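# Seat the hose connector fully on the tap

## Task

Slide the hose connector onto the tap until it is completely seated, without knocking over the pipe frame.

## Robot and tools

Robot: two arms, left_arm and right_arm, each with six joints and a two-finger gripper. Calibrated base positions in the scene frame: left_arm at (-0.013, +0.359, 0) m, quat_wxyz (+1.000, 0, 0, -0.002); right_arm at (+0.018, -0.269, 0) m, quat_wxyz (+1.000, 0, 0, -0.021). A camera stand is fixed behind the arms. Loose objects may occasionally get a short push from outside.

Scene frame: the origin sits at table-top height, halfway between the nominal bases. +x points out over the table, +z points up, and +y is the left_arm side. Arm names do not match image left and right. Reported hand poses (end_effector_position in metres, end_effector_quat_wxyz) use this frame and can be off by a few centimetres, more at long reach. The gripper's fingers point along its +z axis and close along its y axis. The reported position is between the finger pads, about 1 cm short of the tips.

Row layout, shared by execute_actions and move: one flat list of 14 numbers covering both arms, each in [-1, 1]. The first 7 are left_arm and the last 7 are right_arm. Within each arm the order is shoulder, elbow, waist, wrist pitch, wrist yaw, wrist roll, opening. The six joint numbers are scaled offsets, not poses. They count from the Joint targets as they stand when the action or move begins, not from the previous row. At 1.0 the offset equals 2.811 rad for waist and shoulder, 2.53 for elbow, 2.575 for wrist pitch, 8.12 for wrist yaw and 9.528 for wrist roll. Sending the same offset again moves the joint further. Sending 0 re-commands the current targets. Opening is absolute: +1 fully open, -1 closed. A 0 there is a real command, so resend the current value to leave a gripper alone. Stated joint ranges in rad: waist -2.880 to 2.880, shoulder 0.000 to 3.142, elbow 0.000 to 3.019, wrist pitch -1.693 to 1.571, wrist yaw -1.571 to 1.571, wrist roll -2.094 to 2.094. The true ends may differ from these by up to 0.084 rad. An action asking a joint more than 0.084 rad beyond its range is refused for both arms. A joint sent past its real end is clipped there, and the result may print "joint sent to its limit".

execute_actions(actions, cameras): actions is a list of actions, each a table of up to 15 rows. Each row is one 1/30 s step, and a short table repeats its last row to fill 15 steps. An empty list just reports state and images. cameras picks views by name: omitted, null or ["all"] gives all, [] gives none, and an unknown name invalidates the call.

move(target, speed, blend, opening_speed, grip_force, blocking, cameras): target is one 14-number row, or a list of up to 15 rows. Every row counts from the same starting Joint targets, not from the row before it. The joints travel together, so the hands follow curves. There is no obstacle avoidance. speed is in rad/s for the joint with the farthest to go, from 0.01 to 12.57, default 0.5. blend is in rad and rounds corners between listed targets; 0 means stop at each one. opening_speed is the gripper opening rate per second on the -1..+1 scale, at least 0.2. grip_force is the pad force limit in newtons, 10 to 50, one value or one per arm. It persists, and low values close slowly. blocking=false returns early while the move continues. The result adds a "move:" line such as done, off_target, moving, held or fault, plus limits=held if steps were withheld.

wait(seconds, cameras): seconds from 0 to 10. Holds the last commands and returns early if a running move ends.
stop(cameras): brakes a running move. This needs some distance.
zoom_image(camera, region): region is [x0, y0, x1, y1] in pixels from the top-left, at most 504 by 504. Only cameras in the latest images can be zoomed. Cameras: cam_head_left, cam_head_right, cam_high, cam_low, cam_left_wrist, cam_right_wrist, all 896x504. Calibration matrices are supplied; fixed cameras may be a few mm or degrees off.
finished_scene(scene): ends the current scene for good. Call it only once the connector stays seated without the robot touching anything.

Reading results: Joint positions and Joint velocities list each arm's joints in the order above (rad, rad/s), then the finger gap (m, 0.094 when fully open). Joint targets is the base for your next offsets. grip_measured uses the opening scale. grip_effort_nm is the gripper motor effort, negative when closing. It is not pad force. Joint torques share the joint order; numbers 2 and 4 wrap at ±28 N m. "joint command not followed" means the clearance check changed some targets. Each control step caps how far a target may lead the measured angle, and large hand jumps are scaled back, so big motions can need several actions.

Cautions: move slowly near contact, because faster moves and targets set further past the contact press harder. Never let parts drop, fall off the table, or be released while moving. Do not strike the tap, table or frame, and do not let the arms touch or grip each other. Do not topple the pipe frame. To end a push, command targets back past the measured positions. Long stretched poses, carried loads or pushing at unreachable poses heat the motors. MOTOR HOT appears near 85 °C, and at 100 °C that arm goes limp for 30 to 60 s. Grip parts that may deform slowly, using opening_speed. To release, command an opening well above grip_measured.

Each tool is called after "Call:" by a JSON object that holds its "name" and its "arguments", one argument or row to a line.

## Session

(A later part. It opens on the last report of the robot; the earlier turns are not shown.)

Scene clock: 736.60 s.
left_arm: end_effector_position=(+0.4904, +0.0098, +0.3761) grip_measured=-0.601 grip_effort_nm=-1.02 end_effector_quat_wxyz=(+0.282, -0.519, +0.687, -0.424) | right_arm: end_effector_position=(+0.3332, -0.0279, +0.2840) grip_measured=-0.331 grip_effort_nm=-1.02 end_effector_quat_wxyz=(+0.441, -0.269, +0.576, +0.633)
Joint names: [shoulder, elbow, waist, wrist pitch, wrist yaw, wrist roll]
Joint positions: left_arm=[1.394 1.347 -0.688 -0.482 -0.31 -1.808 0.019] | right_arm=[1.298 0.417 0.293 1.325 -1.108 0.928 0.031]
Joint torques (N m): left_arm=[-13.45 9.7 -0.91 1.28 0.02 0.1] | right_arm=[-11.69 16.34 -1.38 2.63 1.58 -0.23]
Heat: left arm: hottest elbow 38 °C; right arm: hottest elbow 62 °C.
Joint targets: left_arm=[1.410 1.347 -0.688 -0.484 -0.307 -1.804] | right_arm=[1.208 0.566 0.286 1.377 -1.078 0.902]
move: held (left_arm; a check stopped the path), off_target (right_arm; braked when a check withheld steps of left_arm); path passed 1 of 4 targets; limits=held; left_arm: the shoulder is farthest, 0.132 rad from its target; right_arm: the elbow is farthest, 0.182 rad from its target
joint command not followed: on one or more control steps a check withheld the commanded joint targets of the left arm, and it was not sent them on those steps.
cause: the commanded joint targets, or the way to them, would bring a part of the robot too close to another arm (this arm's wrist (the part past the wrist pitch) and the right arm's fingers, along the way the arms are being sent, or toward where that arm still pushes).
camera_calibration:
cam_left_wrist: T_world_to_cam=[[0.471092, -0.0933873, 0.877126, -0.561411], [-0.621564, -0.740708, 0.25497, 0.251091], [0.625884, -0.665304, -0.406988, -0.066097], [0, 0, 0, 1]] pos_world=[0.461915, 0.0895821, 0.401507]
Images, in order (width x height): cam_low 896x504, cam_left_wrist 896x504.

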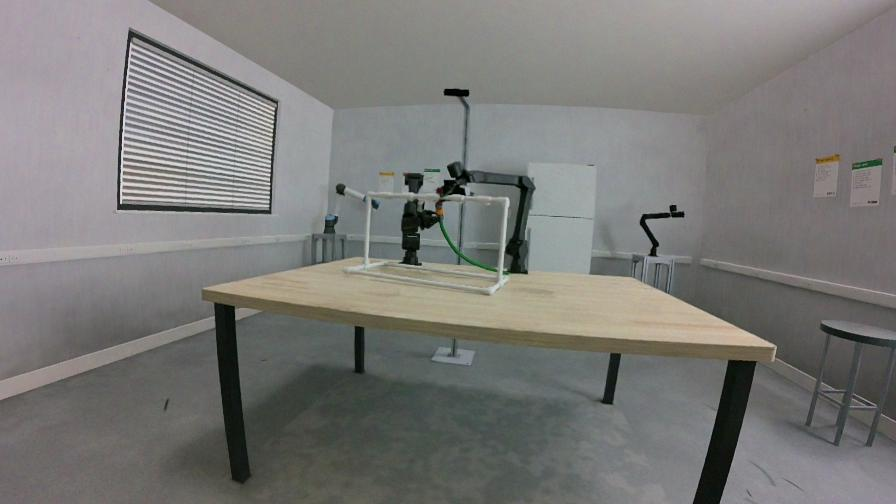

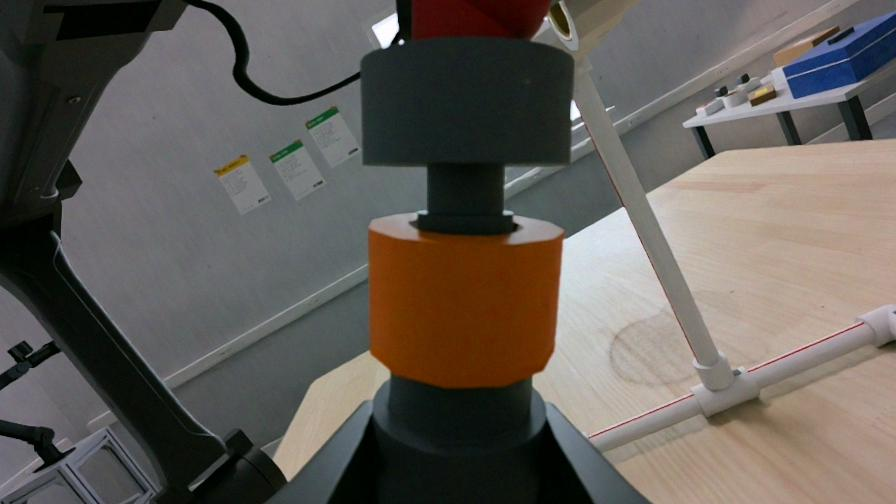

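Call:
{"name": "move", "arguments": {
  "target": [
    [0,0,0,0,0,0,-0.64,0.02,-0.03,0,0,0,0,-0.6],
    [0.0342,0.1067,0.0107,-0.1724,0.0131,-0.0073,-0.64,0.02,-0.03,0,0,0,0,-0.6],
    [0.0957,0.2328,0.0231,-0.3367,0.0284,-0.0136,-0.64,0.02,-0.03,0,0,0,0,-0.6]
  ],
  "speed": 0.25,
  "cameras": ["cam_low","cam_left_wrist","cam_head_left","cam_high"]
}}

Scene clock: 763.70 s.
left_arm: end_effector_position=(+0.4879, +0.0094, +0.3650) grip_measured=-0.606 grip_effort_nm=-1.02 end_effector_quat_wxyz=(+0.100, -0.613, +0.753, -0.218) | right_arm: end_effector_position=(+0.3353, -0.0283, +0.2840) grip_measured=-0.331 grip_effort_nm=-1.02 end_effector_quat_wxyz=(+0.448, -0.267, +0.574, +0.631)
Joint names: [shoulder, elbow, waist, wrist pitch, wrist yaw, wrist roll]
Joint positions: left_arm=[1.663 1.882 -0.627 -1.311 -0.08 -1.978 0.019] | right_arm=[1.306 0.417 0.293 1.339 -1.097 0.924 0.031]
Joint torques (N m): left_arm=[-17.08 13.18 -0.79 -0.54 0.09 0.48] | right_arm=[-7.53 11.02 -1.38 2.06 1.12 -0.18]
Heat: left arm: hottest elbow 39 °C; right arm: hottest elbow 62 °C.
Joint targets: left_arm=[1.679 1.936 -0.623 -1.351 -0.076 -1.934] | right_arm=[1.264 0.490 0.286 1.377 -1.078 0.902]
move: off_target (left_arm, right_arm); left_arm: the elbow is farthest, 0.054 rad from its target; right_arm: the elbow is farthest, 0.073 rad from its target
camera_calibration:
cam_left_wrist: T_world_to_cam=[[0.878478, -0.146004, 0.454927, -0.594594], [-0.380672, -0.789292, 0.481775, 0.0522114], [0.288729, -0.596406, -0.748956, 0.219334], [0, 0, 0, 1]] pos_world=[0.478886, 0.0852091, 0.409614]
Images, in order (width x height): cam_head_left 896x504, cam_high 896x504, cam_low 896x504, cam_left_wrist 896x504.

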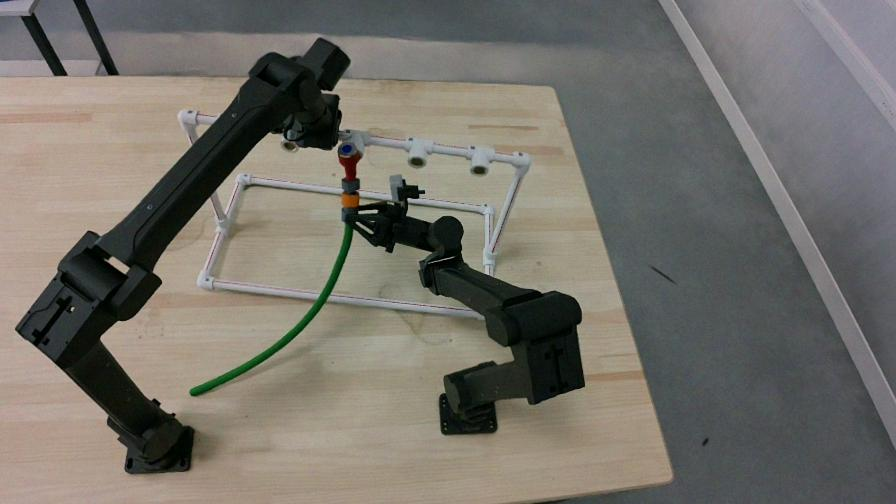

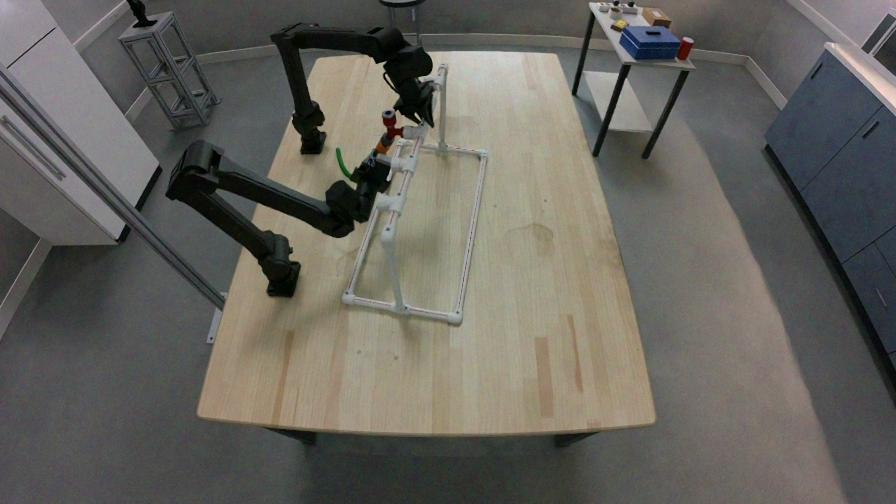

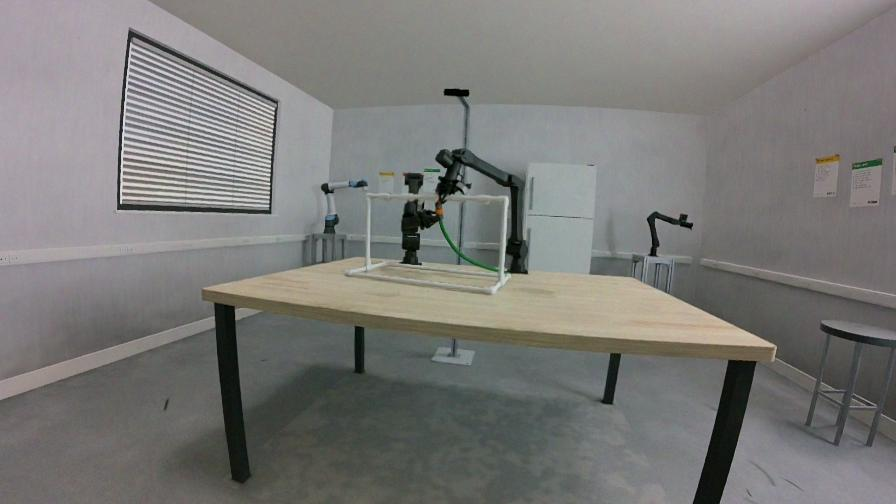

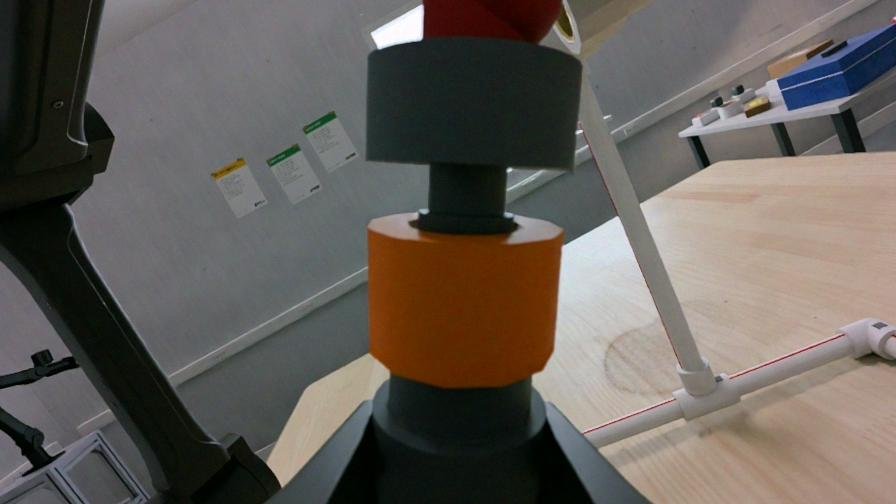

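Call:
{"name": "move", "arguments": {
  "target": [
    [0.012,-0.025,0,0,0,0,-0.9,-0.01,0.02,0,0,0,0,-0.6],
    [0.03,-0.05,0,0,0,0,-0.9,-0.02,0.038,0,0,0,0,-0.6],
    [0.045,-0.06,0,0,0,0,-0.9,-0.026,0.048,0,0,0,0,-0.6]
  ],
  "speed": 0.15,
  "cameras": ["cam_low","cam_left_wrist","cam_high"]
}}

Scene clock: 767.90 s.
left_arm: end_effector_position=(+0.4923, +0.0095, +0.3620) grip_measured=-0.606 grip_effort_nm=-1.02 end_effector_quat_wxyz=(+0.103, -0.613, +0.753, -0.219) | right_arm: end_effector_position=(+0.3376, -0.0267, +0.2914) grip_measured=-0.331 grip_effort_nm=-1.02 end_effector_quat_wxyz=(+0.442, -0.269, +0.573, +0.636)
Joint names: [shoulder, elbow, waist, wrist pitch, wrist yaw, wrist roll]
Joint positions: left_arm=[1.669 1.882 -0.623 -1.302 -0.083 -1.974 0.018] | right_arm=[1.297 0.437 0.293 1.323 -1.109 0.945 0.031]
Joint torques (N m): left_arm=[-8.12 2.73 -0.97 -0.72 0.17 0.39] | right_arm=[-12.51 17.1 -1.08 2.62 1.51 -0.39]
Heat: left arm: hottest elbow 40 °C; right arm: hottest elbow 62 °C.
Joint targets: left_arm=[1.785 1.799 -0.623 -1.343 -0.078 -1.940] | right_arm=[1.200 0.597 0.287 1.373 -1.081 0.906]
move: off_target (left_arm, right_arm); left_arm: the shoulder is farthest, 0.136 rad from its target; right_arm: the elbow is farthest, 0.174 rad from its target
camera_calibration:
cam_left_wrist: T_world_to_cam=[[0.8767, -0.145785, 0.458414, -0.597537], [-0.38149, -0.791212, 0.477963, 0.0571806], [0.293023, -0.593911, -0.749272, 0.213829], [0, 0, 0, 1]] pos_world=[0.483018, 0.085125, 0.406805]
Images, in order (width x height): cam_high 896x504, cam_low 896x504, cam_left_wrist 896x504.

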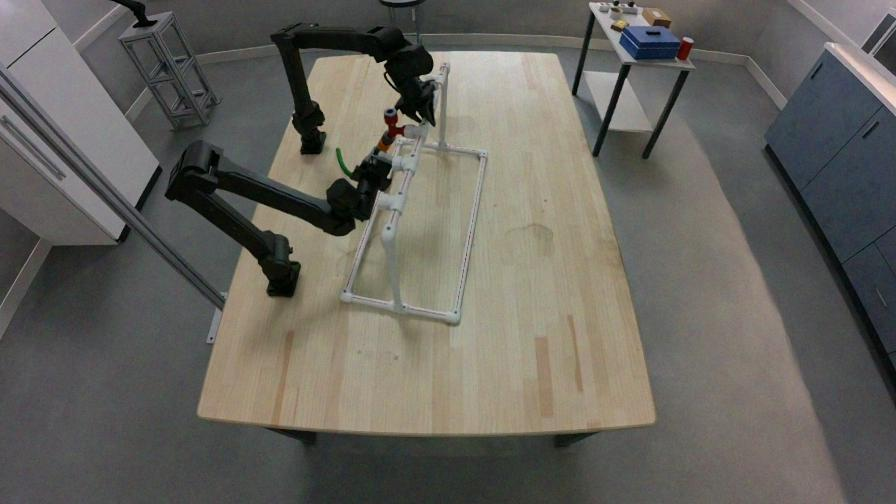

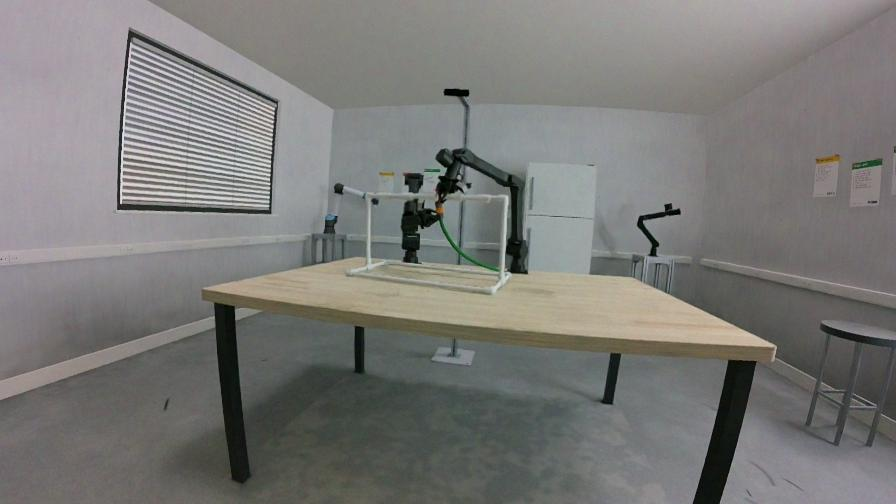

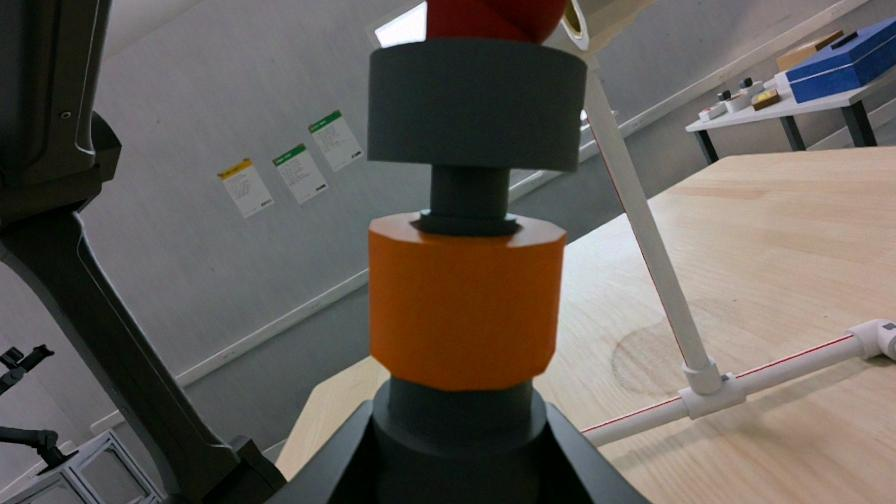

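Call:
{"name": "move", "arguments": {
  "target": [
    [0.012,-0.02,0,0,0,0,-0.9,-0.008,0.012,0,0.005,0,0,-0.6],
    [0.02,-0.03,0,0,0,0,-0.9,-0.012,0.018,0.015,0.005,0,0.01,-0.6],
    [0.02,-0.03,0,0,0,0,-0.9,-0.012,0.018,-0.018,0.005,0,-0.012,-0.6],
    [0.02,-0.03,0,0,0,0,-0.9,-0.012,0.018,0.018,0.005,0,0.012,-0.6],
    [0.02,-0.03,0,0,0,0,-0.9,-0.012,0.018,-0.018,0.005,0,-0.012,-0.6],
    [0.02,-0.03,0,0,0,0,-0.9,-0.012,0.018,-0.006,0.005,0,0,-0.6]
  ],
  "speed": 0.25,
  "blend": 0.005,
  "cameras": ["cam_low","cam_left_wrist","cam_high"]
}}

Scene clock: 776.90 s.
left_arm: end_effector_position=(+0.4942, +0.0090, +0.3636) grip_measured=-0.607 grip_effort_nm=-1.02 end_effector_quat_wxyz=(+0.106, -0.609, +0.753, -0.226) | right_arm: end_effector_position=(+0.3384, -0.0278, +0.2942) grip_measured=-0.331 grip_effort_nm=-1.02 end_effector_quat_wxyz=(+0.439, -0.275, +0.574, +0.635)
Joint names: [shoulder, elbow, waist, wrist pitch, wrist yaw, wrist roll]
Joint positions: left_arm=[1.664 1.874 -0.622 -1.282 -0.083 -1.965 0.018] | right_arm=[1.289 0.447 0.285 1.304 -1.127 0.942 0.031]
Joint torques (N m): left_arm=[-8.76 2.06 -1.03 -0.49 0.08 0.19] | right_arm=[-12.45 16.9 -1.9 3.1 1.86 -0.27]
Heat: left arm: hottest elbow 39 °C; right arm: hottest elbow 62 °C.
Joint targets: left_arm=[1.772 1.782 -0.622 -1.320 -0.080 -1.950] | right_arm=[1.192 0.601 0.273 1.368 -1.091 0.913]
move: off_target (left_arm, right_arm); left_arm: the shoulder is farthest, 0.178 rad from its target; right_arm: the elbow is farthest, 0.196 rad from its target
camera_calibration:
cam_left_wrist: T_world_to_cam=[[0.868597, -0.148243, 0.472824, -0.601213], [-0.393874, -0.78554, 0.477274, 0.0631124], [0.300669, -0.600792, -0.740707, 0.207276], [0, 0, 0, 1]] pos_world=[0.484749, 0.0849814, 0.407677]
Images, in order (width x height): cam_high 896x504, cam_low 896x504, cam_left_wrist 896x504.

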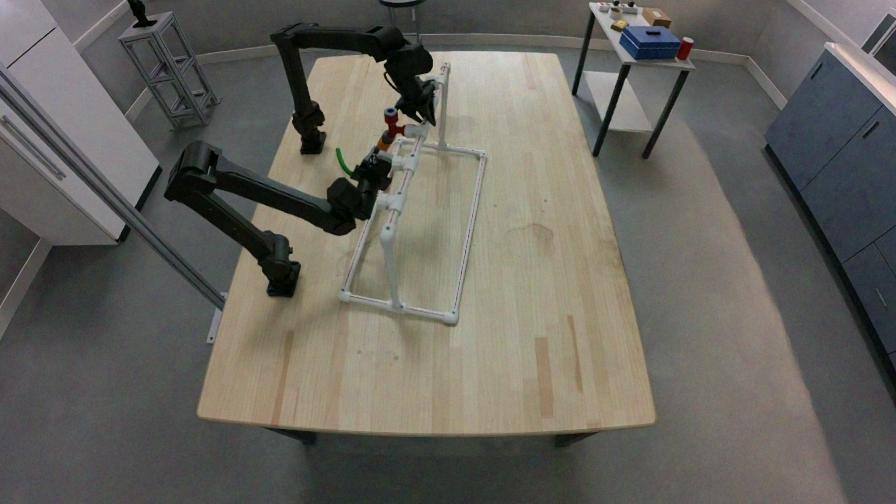

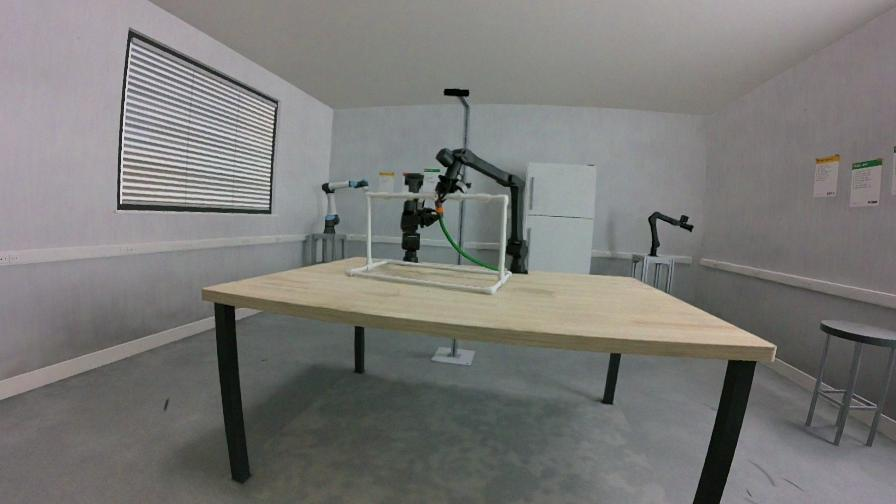

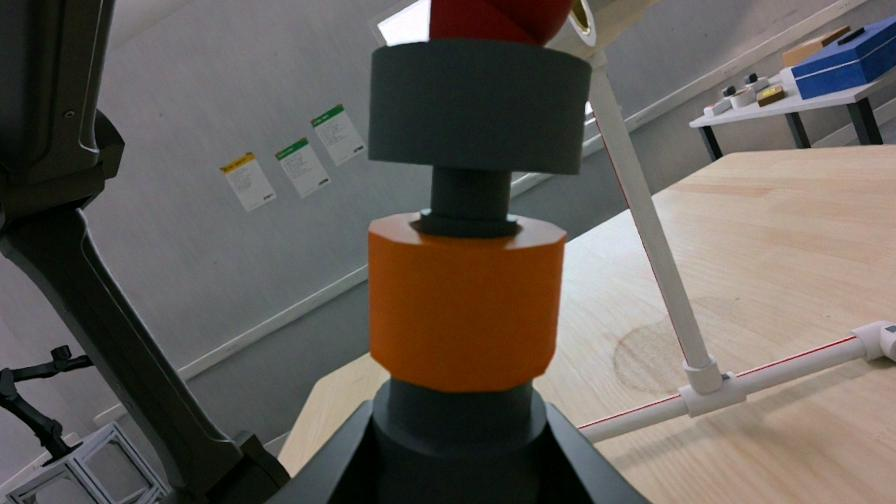

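Call:
{"name": "move", "arguments": {
  "target": [
    [0,0,0,0,0,0,-0.9,0.03,-0.06,0.004,0,0,0.004,-0.6],
    [0.01,-0.02,0,0,0,0,-0.9,-0.012,0.02,0.004,0.008,0,0.004,-0.6],
    [0.01,-0.02,0,0,0,0,-0.9,0.03,-0.06,0.004,0,0,0.004,-0.6],
    [0.01,-0.02,0,0,0,0,-0.9,-0.012,0.02,0.004,0.008,0,0.004,-0.6]
  ],
  "speed": [0.3,2.5,0.3,4],
  "cameras": ["cam_low","cam_left_wrist"]
}}

Scene clock: 788.10 s.
left_arm: end_effector_position=(+0.4939, +0.0087, +0.3560) grip_measured=-0.607 grip_effort_nm=-1.02 end_effector_quat_wxyz=(+0.105, -0.607, +0.754, -0.227) | right_arm: end_effector_position=(+0.3368, -0.0281, +0.2833) grip_measured=-0.331 grip_effort_nm=-1.02 end_effector_quat_wxyz=(+0.421, -0.261, +0.584, +0.643)
Joint names: [shoulder, elbow, waist, wrist pitch, wrist yaw, wrist roll]
Joint positions: left_arm=[1.658 1.846 -0.622 -1.259 -0.081 -1.962 0.018] | right_arm=[1.307 0.431 0.285 1.316 -1.129 0.973 0.031]
Joint torques (N m): left_arm=[-8.7 2.33 -0.97 -0.83 -0.05 0.13] | right_arm=[-13.16 16.9 -0.79 2.62 1.46 -0.13]
Heat: left arm: hottest elbow 38 °C; right arm: hottest elbow 64 °C.
Joint targets: left_arm=[1.767 1.758 -0.622 -1.306 -0.080 -1.953] | right_arm=[1.202 0.587 0.285 1.368 -1.102 0.958]
move: off_target (left_arm, right_arm); left_arm: the shoulder is farthest, 0.142 rad from its target; right_arm: the elbow is farthest, 0.221 rad from its target
camera_calibration:
cam_left_wrist: T_world_to_cam=[[0.867588, -0.151267, 0.473719, -0.597161], [-0.397462, -0.783431, 0.477765, 0.0678841], [0.298856, -0.602789, -0.739818, 0.202255], [0, 0, 0, 1]] pos_world=[0.484626, 0.084769, 0.400086]
Images, in order (width x height): cam_low 896x504, cam_left_wrist 896x504.

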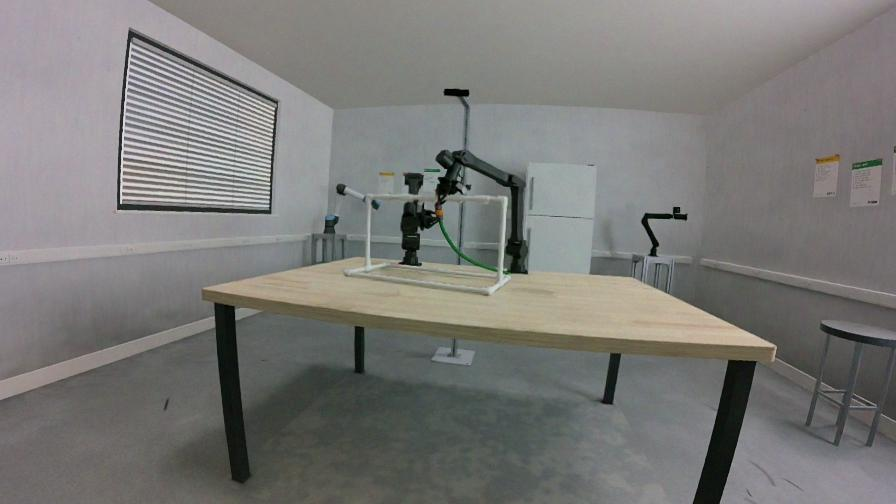

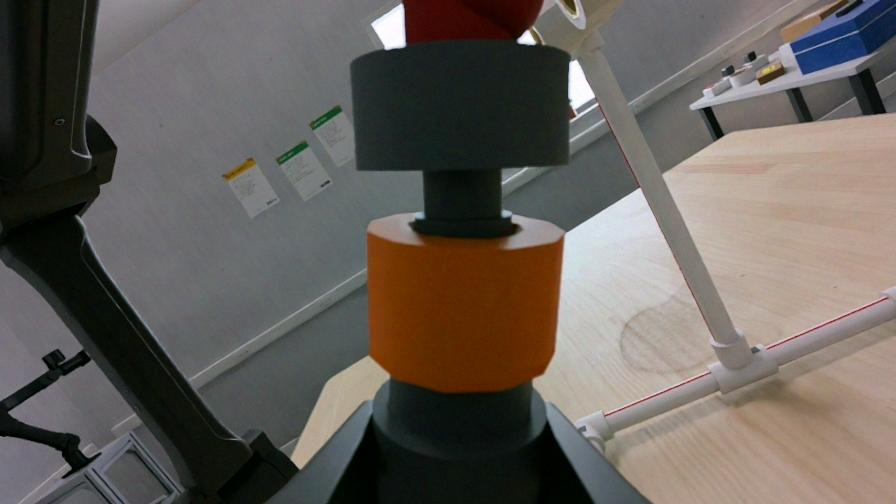

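Call:
{"name": "move", "arguments": {
  "target": [
    [-0.015,-0.015,0,0,0,0,-0.9,0.012,0.014,-0.008,0.0,0,0.0,-0.6],
    [-0.015,-0.025,0,0,0,0,-0.9,0.012,0.03,-0.008,0.004,0,0.0,-0.6],
    [-0.015,-0.025,0,0,0,0,-0.9,0.012,0.03,-0.018,0.004,0,0.01,-0.6],
    [-0.015,-0.025,0,0,0,0,-0.9,0.012,0.03,0.006,0.004,0,-0.01,-0.6],
    [-0.015,-0.025,0,0,0,0,-0.9,0.012,0.03,-0.01,0.004,0,0,-0.6]
  ],
  "speed": 0.2,
  "blend": 0.005,
  "cameras": ["cam_low","cam_left_wrist","cam_high"]
}}

Scene clock: 800.17 s.
left_arm: end_effector_position=(+0.4871, +0.0161, +0.3558) grip_measured=-0.607 grip_effort_nm=-1.02 end_effector_quat_wxyz=(+0.110, -0.608, +0.751, -0.231) | right_arm: end_effector_position=(+0.3394, -0.0220, +0.2907) grip_measured=-0.331 grip_effort_nm=-1.02 end_effector_quat_wxyz=(+0.421, -0.287, +0.574, +0.641)
Joint names: [shoulder, elbow, waist, wrist pitch, wrist yaw, wrist roll]
Joint positions: left_arm=[1.623 1.798 -0.621 -1.235 -0.088 -1.964 0.018] | right_arm=[1.318 0.467 0.293 1.314 -1.163 0.957 0.031]
Joint torques (N m): left_arm=[-9.11 1.54 -1.03 -1.57 0.27 0.15] | right_arm=[-10.64 17.91 -3.6 2.74 2.54 0.05]
Heat: left arm: hottest elbow 38 °C; right arm: hottest elbow 65 °C.
Joint targets: left_arm=[1.721 1.699 -0.622 -1.303 -0.080 -1.953] | right_arm=[1.247 0.637 0.261 1.369 -1.110 0.958]
move: off_target (left_arm, right_arm); left_arm: the elbow is farthest, 0.104 rad from its target; right_arm: the elbow is farthest, 0.196 rad from its target
camera_calibration:
cam_left_wrist: T_world_to_cam=[[0.862811, -0.144503, 0.484433, -0.591682], [-0.397881, -0.78525, 0.47442, 0.0725114], [0.311846, -0.602081, -0.735017, 0.200527], [0, 0, 0, 1]] pos_world=[0.476827, 0.092173, 0.39962]
Images, in order (width x height): cam_high 896x504, cam_low 896x504, cam_left_wrist 896x504.

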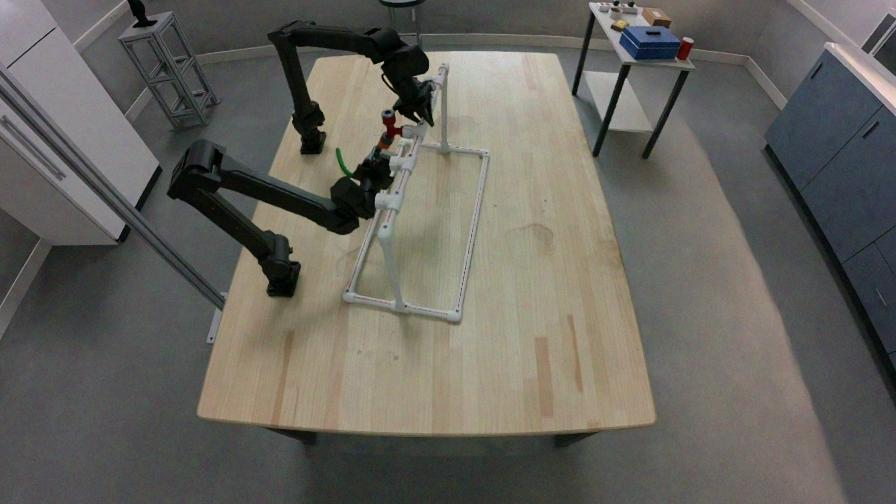

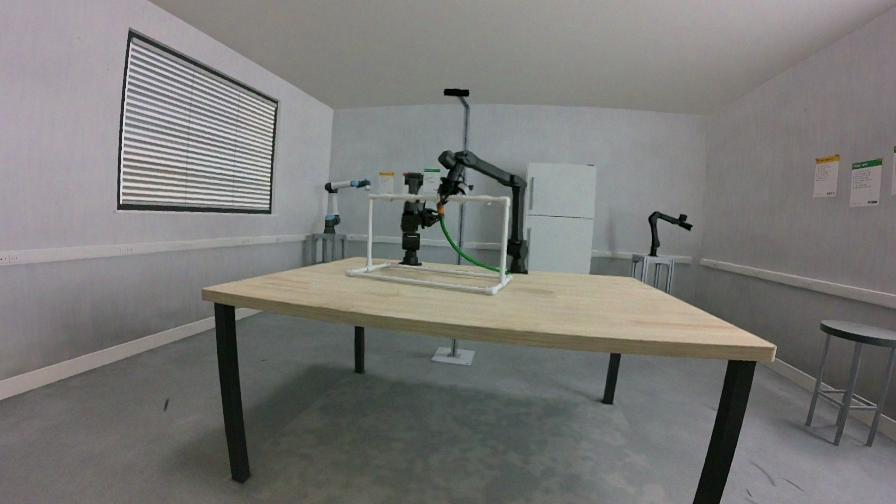

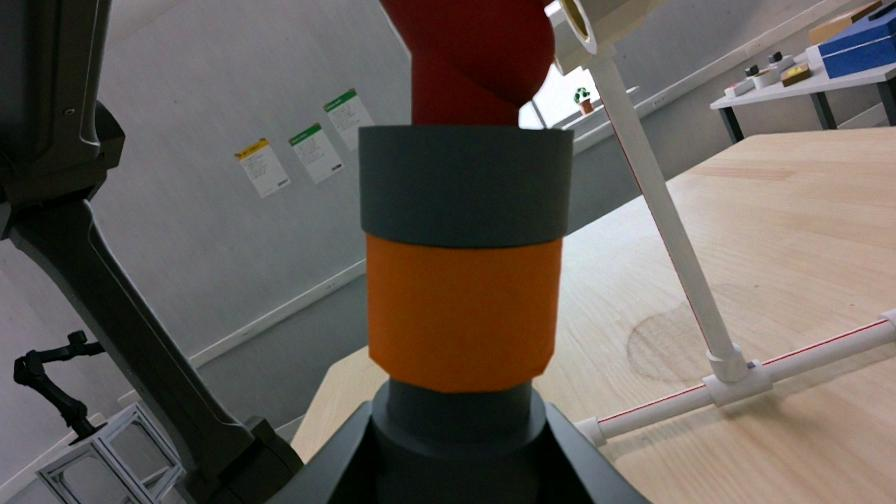

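Call:
{"name": "move", "arguments": {
  "target": [
    [-0.022,0.028,0,0.01,0,0,-0.8,0.018,-0.052,0.01,-0.012,0,0,-0.6],
    [-0.026,0.034,0,0.02,0,0,-0.8,0.02,-0.066,0.012,-0.015,-0.003,0,-0.6]
  ],
  "speed": 0.15,
  "cameras": ["cam_low","cam_left_wrist","cam_high"]
}}

Scene clock: 804.53 s.
left_arm: end_effector_position=(+0.4865, +0.0161, +0.3587) grip_measured=-0.607 grip_effort_nm=-1.02 end_effector_quat_wxyz=(+0.109, -0.608, +0.751, -0.235) | right_arm: end_effector_position=(+0.3375, -0.0222, +0.2841) grip_measured=-0.331 grip_effort_nm=-1.02 end_effector_quat_wxyz=(+0.421, -0.283, +0.577, +0.640)
Joint names: [shoulder, elbow, waist, wrist pitch, wrist yaw, wrist roll]
Joint positions: left_arm=[1.619 1.798 -0.62 -1.233 -0.084 -1.964 0.018] | right_arm=[1.323 0.453 0.295 1.314 -1.156 0.943 0.031]
Joint torques (N m): left_arm=[-15.44 8.13 -1.08 0.13 0.1 0.15] | right_arm=[-5.95 7.27 -0.79 1.18 1.23 0.24]
Heat: left arm: hottest elbow 38 °C; right arm: hottest elbow 64 °C.
Joint targets: left_arm=[1.648 1.785 -0.622 -1.251 -0.080 -1.953] | right_arm=[1.303 0.470 0.295 1.331 -1.134 0.958]
move: done
camera_calibration:
cam_left_wrist: T_world_to_cam=[[0.861013, -0.142248, 0.488284, -0.593109], [-0.400596, -0.781194, 0.478809, 0.0706441], [0.313335, -0.607866, -0.729603, 0.200238], [0, 0, 0, 1]] pos_world=[0.476233, 0.0925364, 0.401875]
Images, in order (width x height): cam_high 896x504, cam_low 896x504, cam_left_wrist 896x504.

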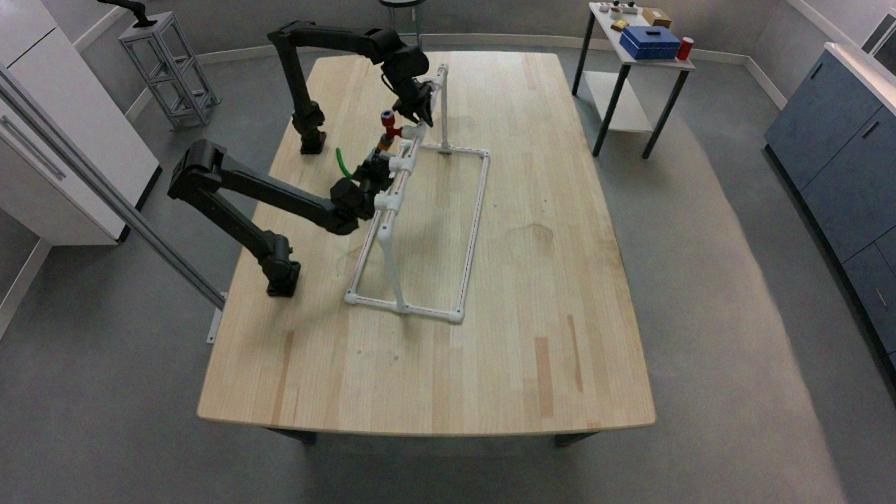

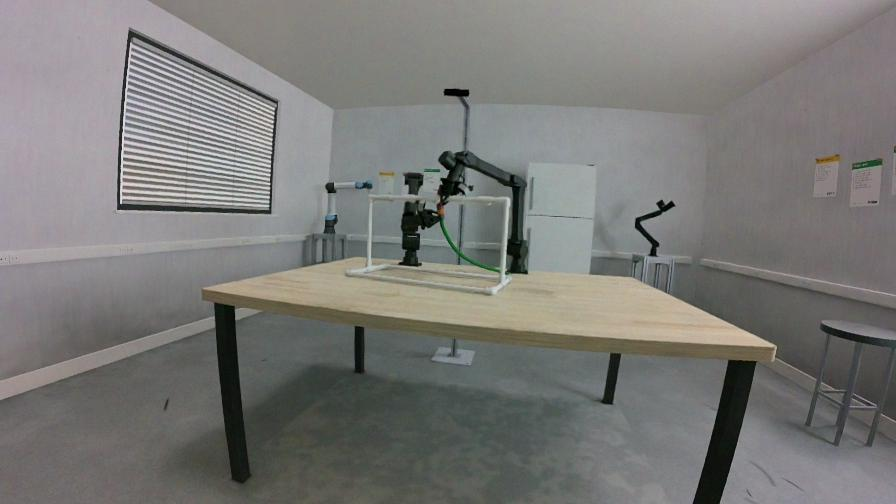

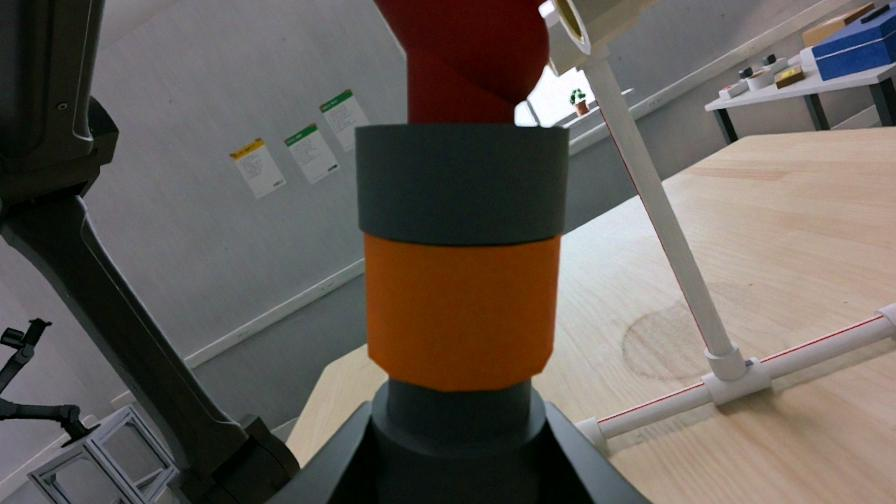

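Call:
{"name": "move", "arguments": {
  "target": [
    [0,0,0,0,0,0,-0.8,0,0,0,0,0,0,0.4],
    [0,0,0,0,0,0,-0.8,0,0,0,0,0,0,0.9],
    [0,0,0,0,0,0,-0.8,0.001,-0.0265,-0.0996,0.027,-0.0345,0,0.9]
  ],
  "speed": 0.2,
  "opening_speed": 1
}}

Scene clock: 814.30 s.
left_arm: end_effector_position=(+0.4858, +0.0154, +0.3586) grip_measured=-0.608 grip_effort_nm=-1.02 end_effector_quat_wxyz=(+0.106, -0.608, +0.751, -0.235) | right_arm: end_effector_position=(+0.3366, -0.1013, +0.2603) grip_measured=+0.898 grip_effort_nm=0.14 end_effector_quat_wxyz=(+0.428, -0.309, +0.607, +0.595)
Joint names: [shoulder, elbow, waist, wrist pitch, wrist yaw, wrist roll]
Joint positions: left_arm=[1.619 1.798 -0.621 -1.234 -0.08 -1.967 0.018] | right_arm=[1.313 0.407 0.03 1.388 -1.412 0.954 0.089]
Joint torques (N m): left_arm=[-15.56 8.14 -1.14 0.21 -0.11 0.16] | right_arm=[-4.19 5.42 -2.08 0.79 0.32 0.1]
Heat: left arm: hottest elbow 38 °C; right arm: hottest elbow 61 °C.
Joint targets: left_arm=[1.648 1.785 -0.622 -1.251 -0.080 -1.953] | right_arm=[1.306 0.403 0.015 1.400 -1.415 0.958]
move: done
camera_calibration:
cam_left_wrist: T_world_to_cam=[[0.862562, -0.140924, 0.485929, -0.592462], [-0.399356, -0.779323, 0.482876, 0.0678212], [0.310647, -0.61057, -0.728494, 0.200889], [0, 0, 0, 1]] pos_world=[0.475714, 0.0920193, 0.401492]
cam_right_wrist: T_world_to_cam=[[0.885915, -0.0811965, -0.456686, -0.184977], [-0.458891, -0.296968, -0.837394, 0.380841], [-0.0676274, 0.951429, -0.300348, 0.285255], [0, 0, 0, 1]] pos_world=[0.35793, -0.173322, 0.320114]

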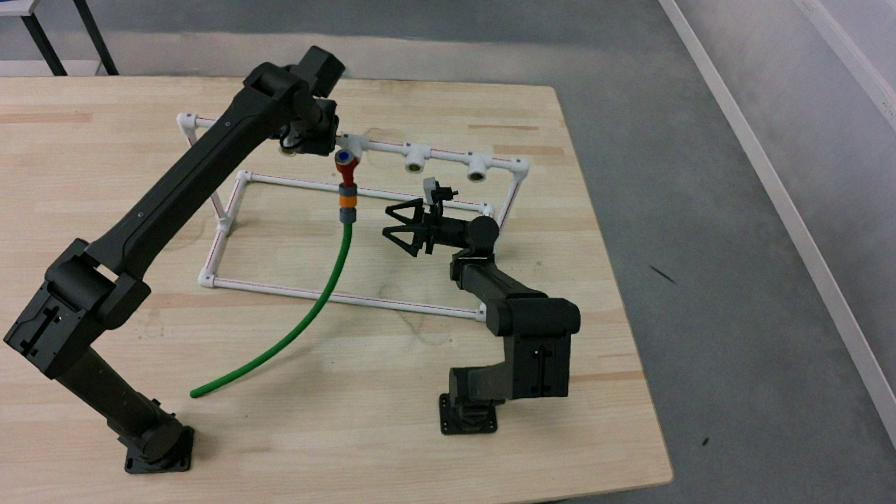

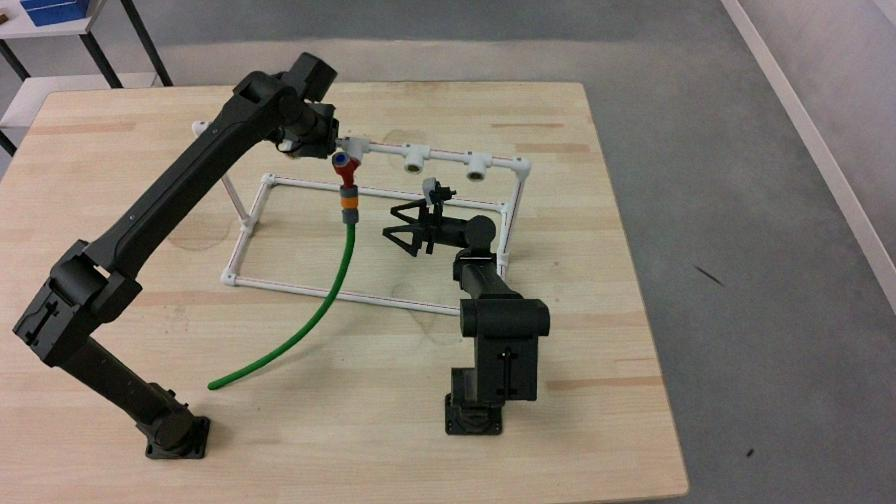

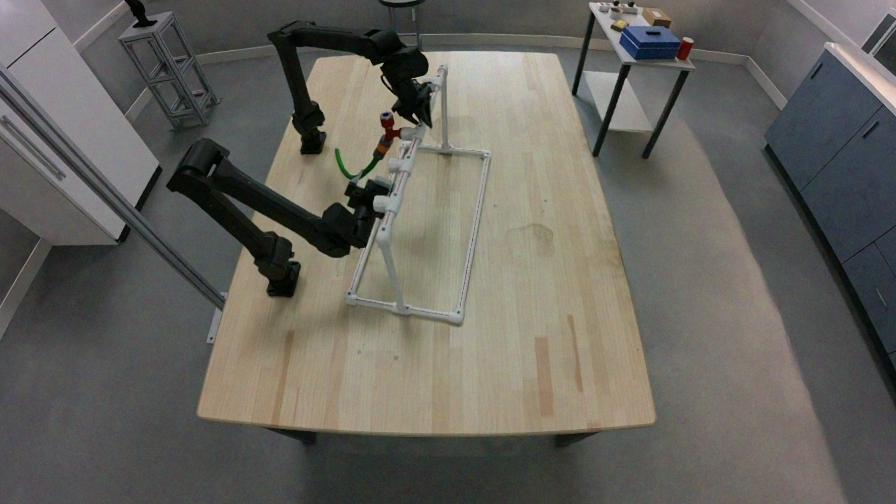

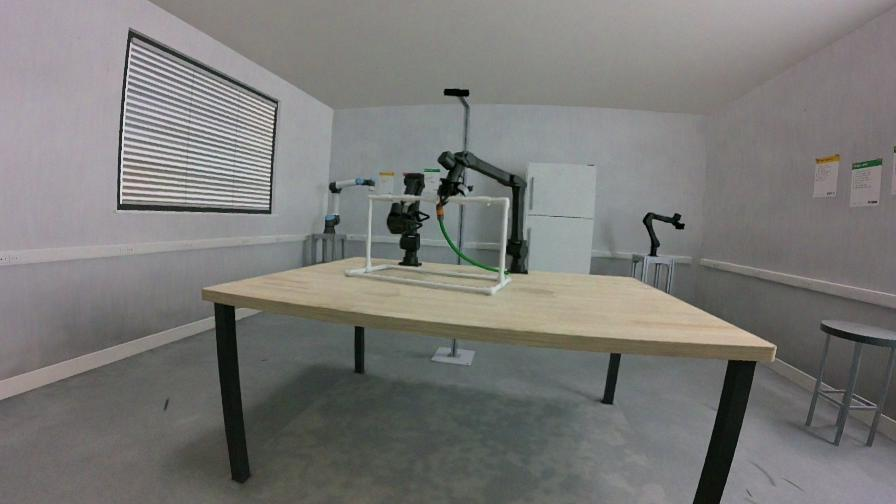

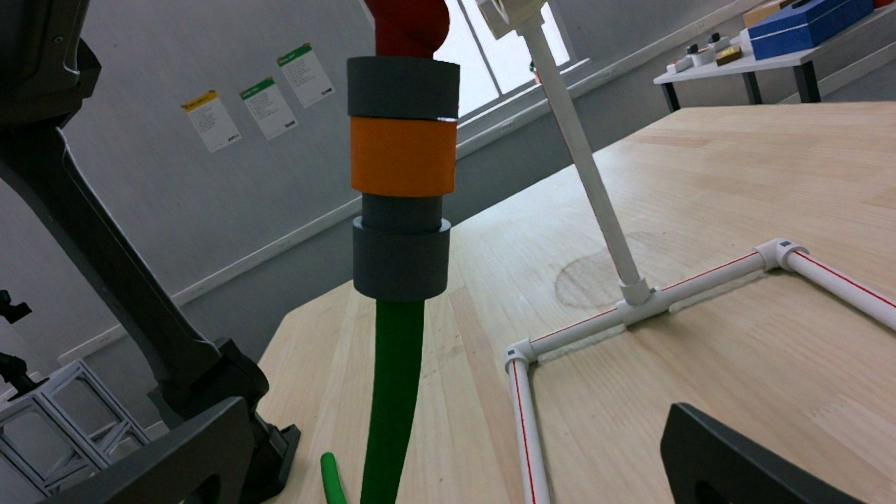

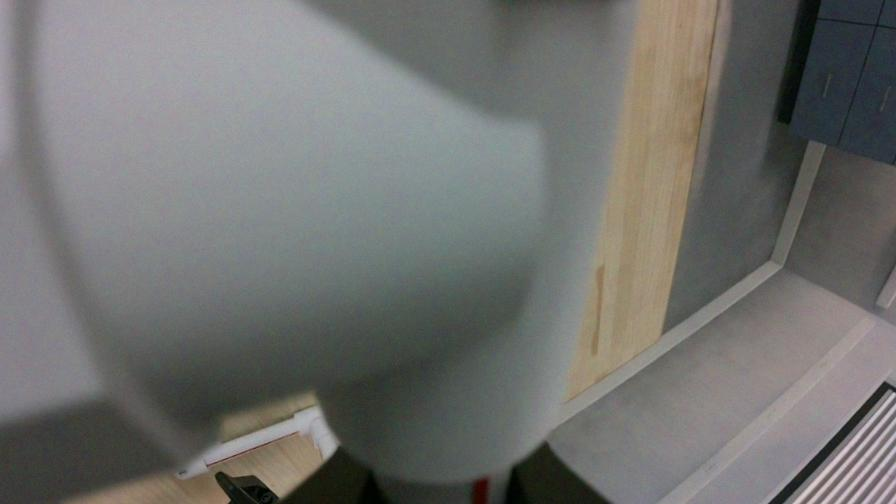

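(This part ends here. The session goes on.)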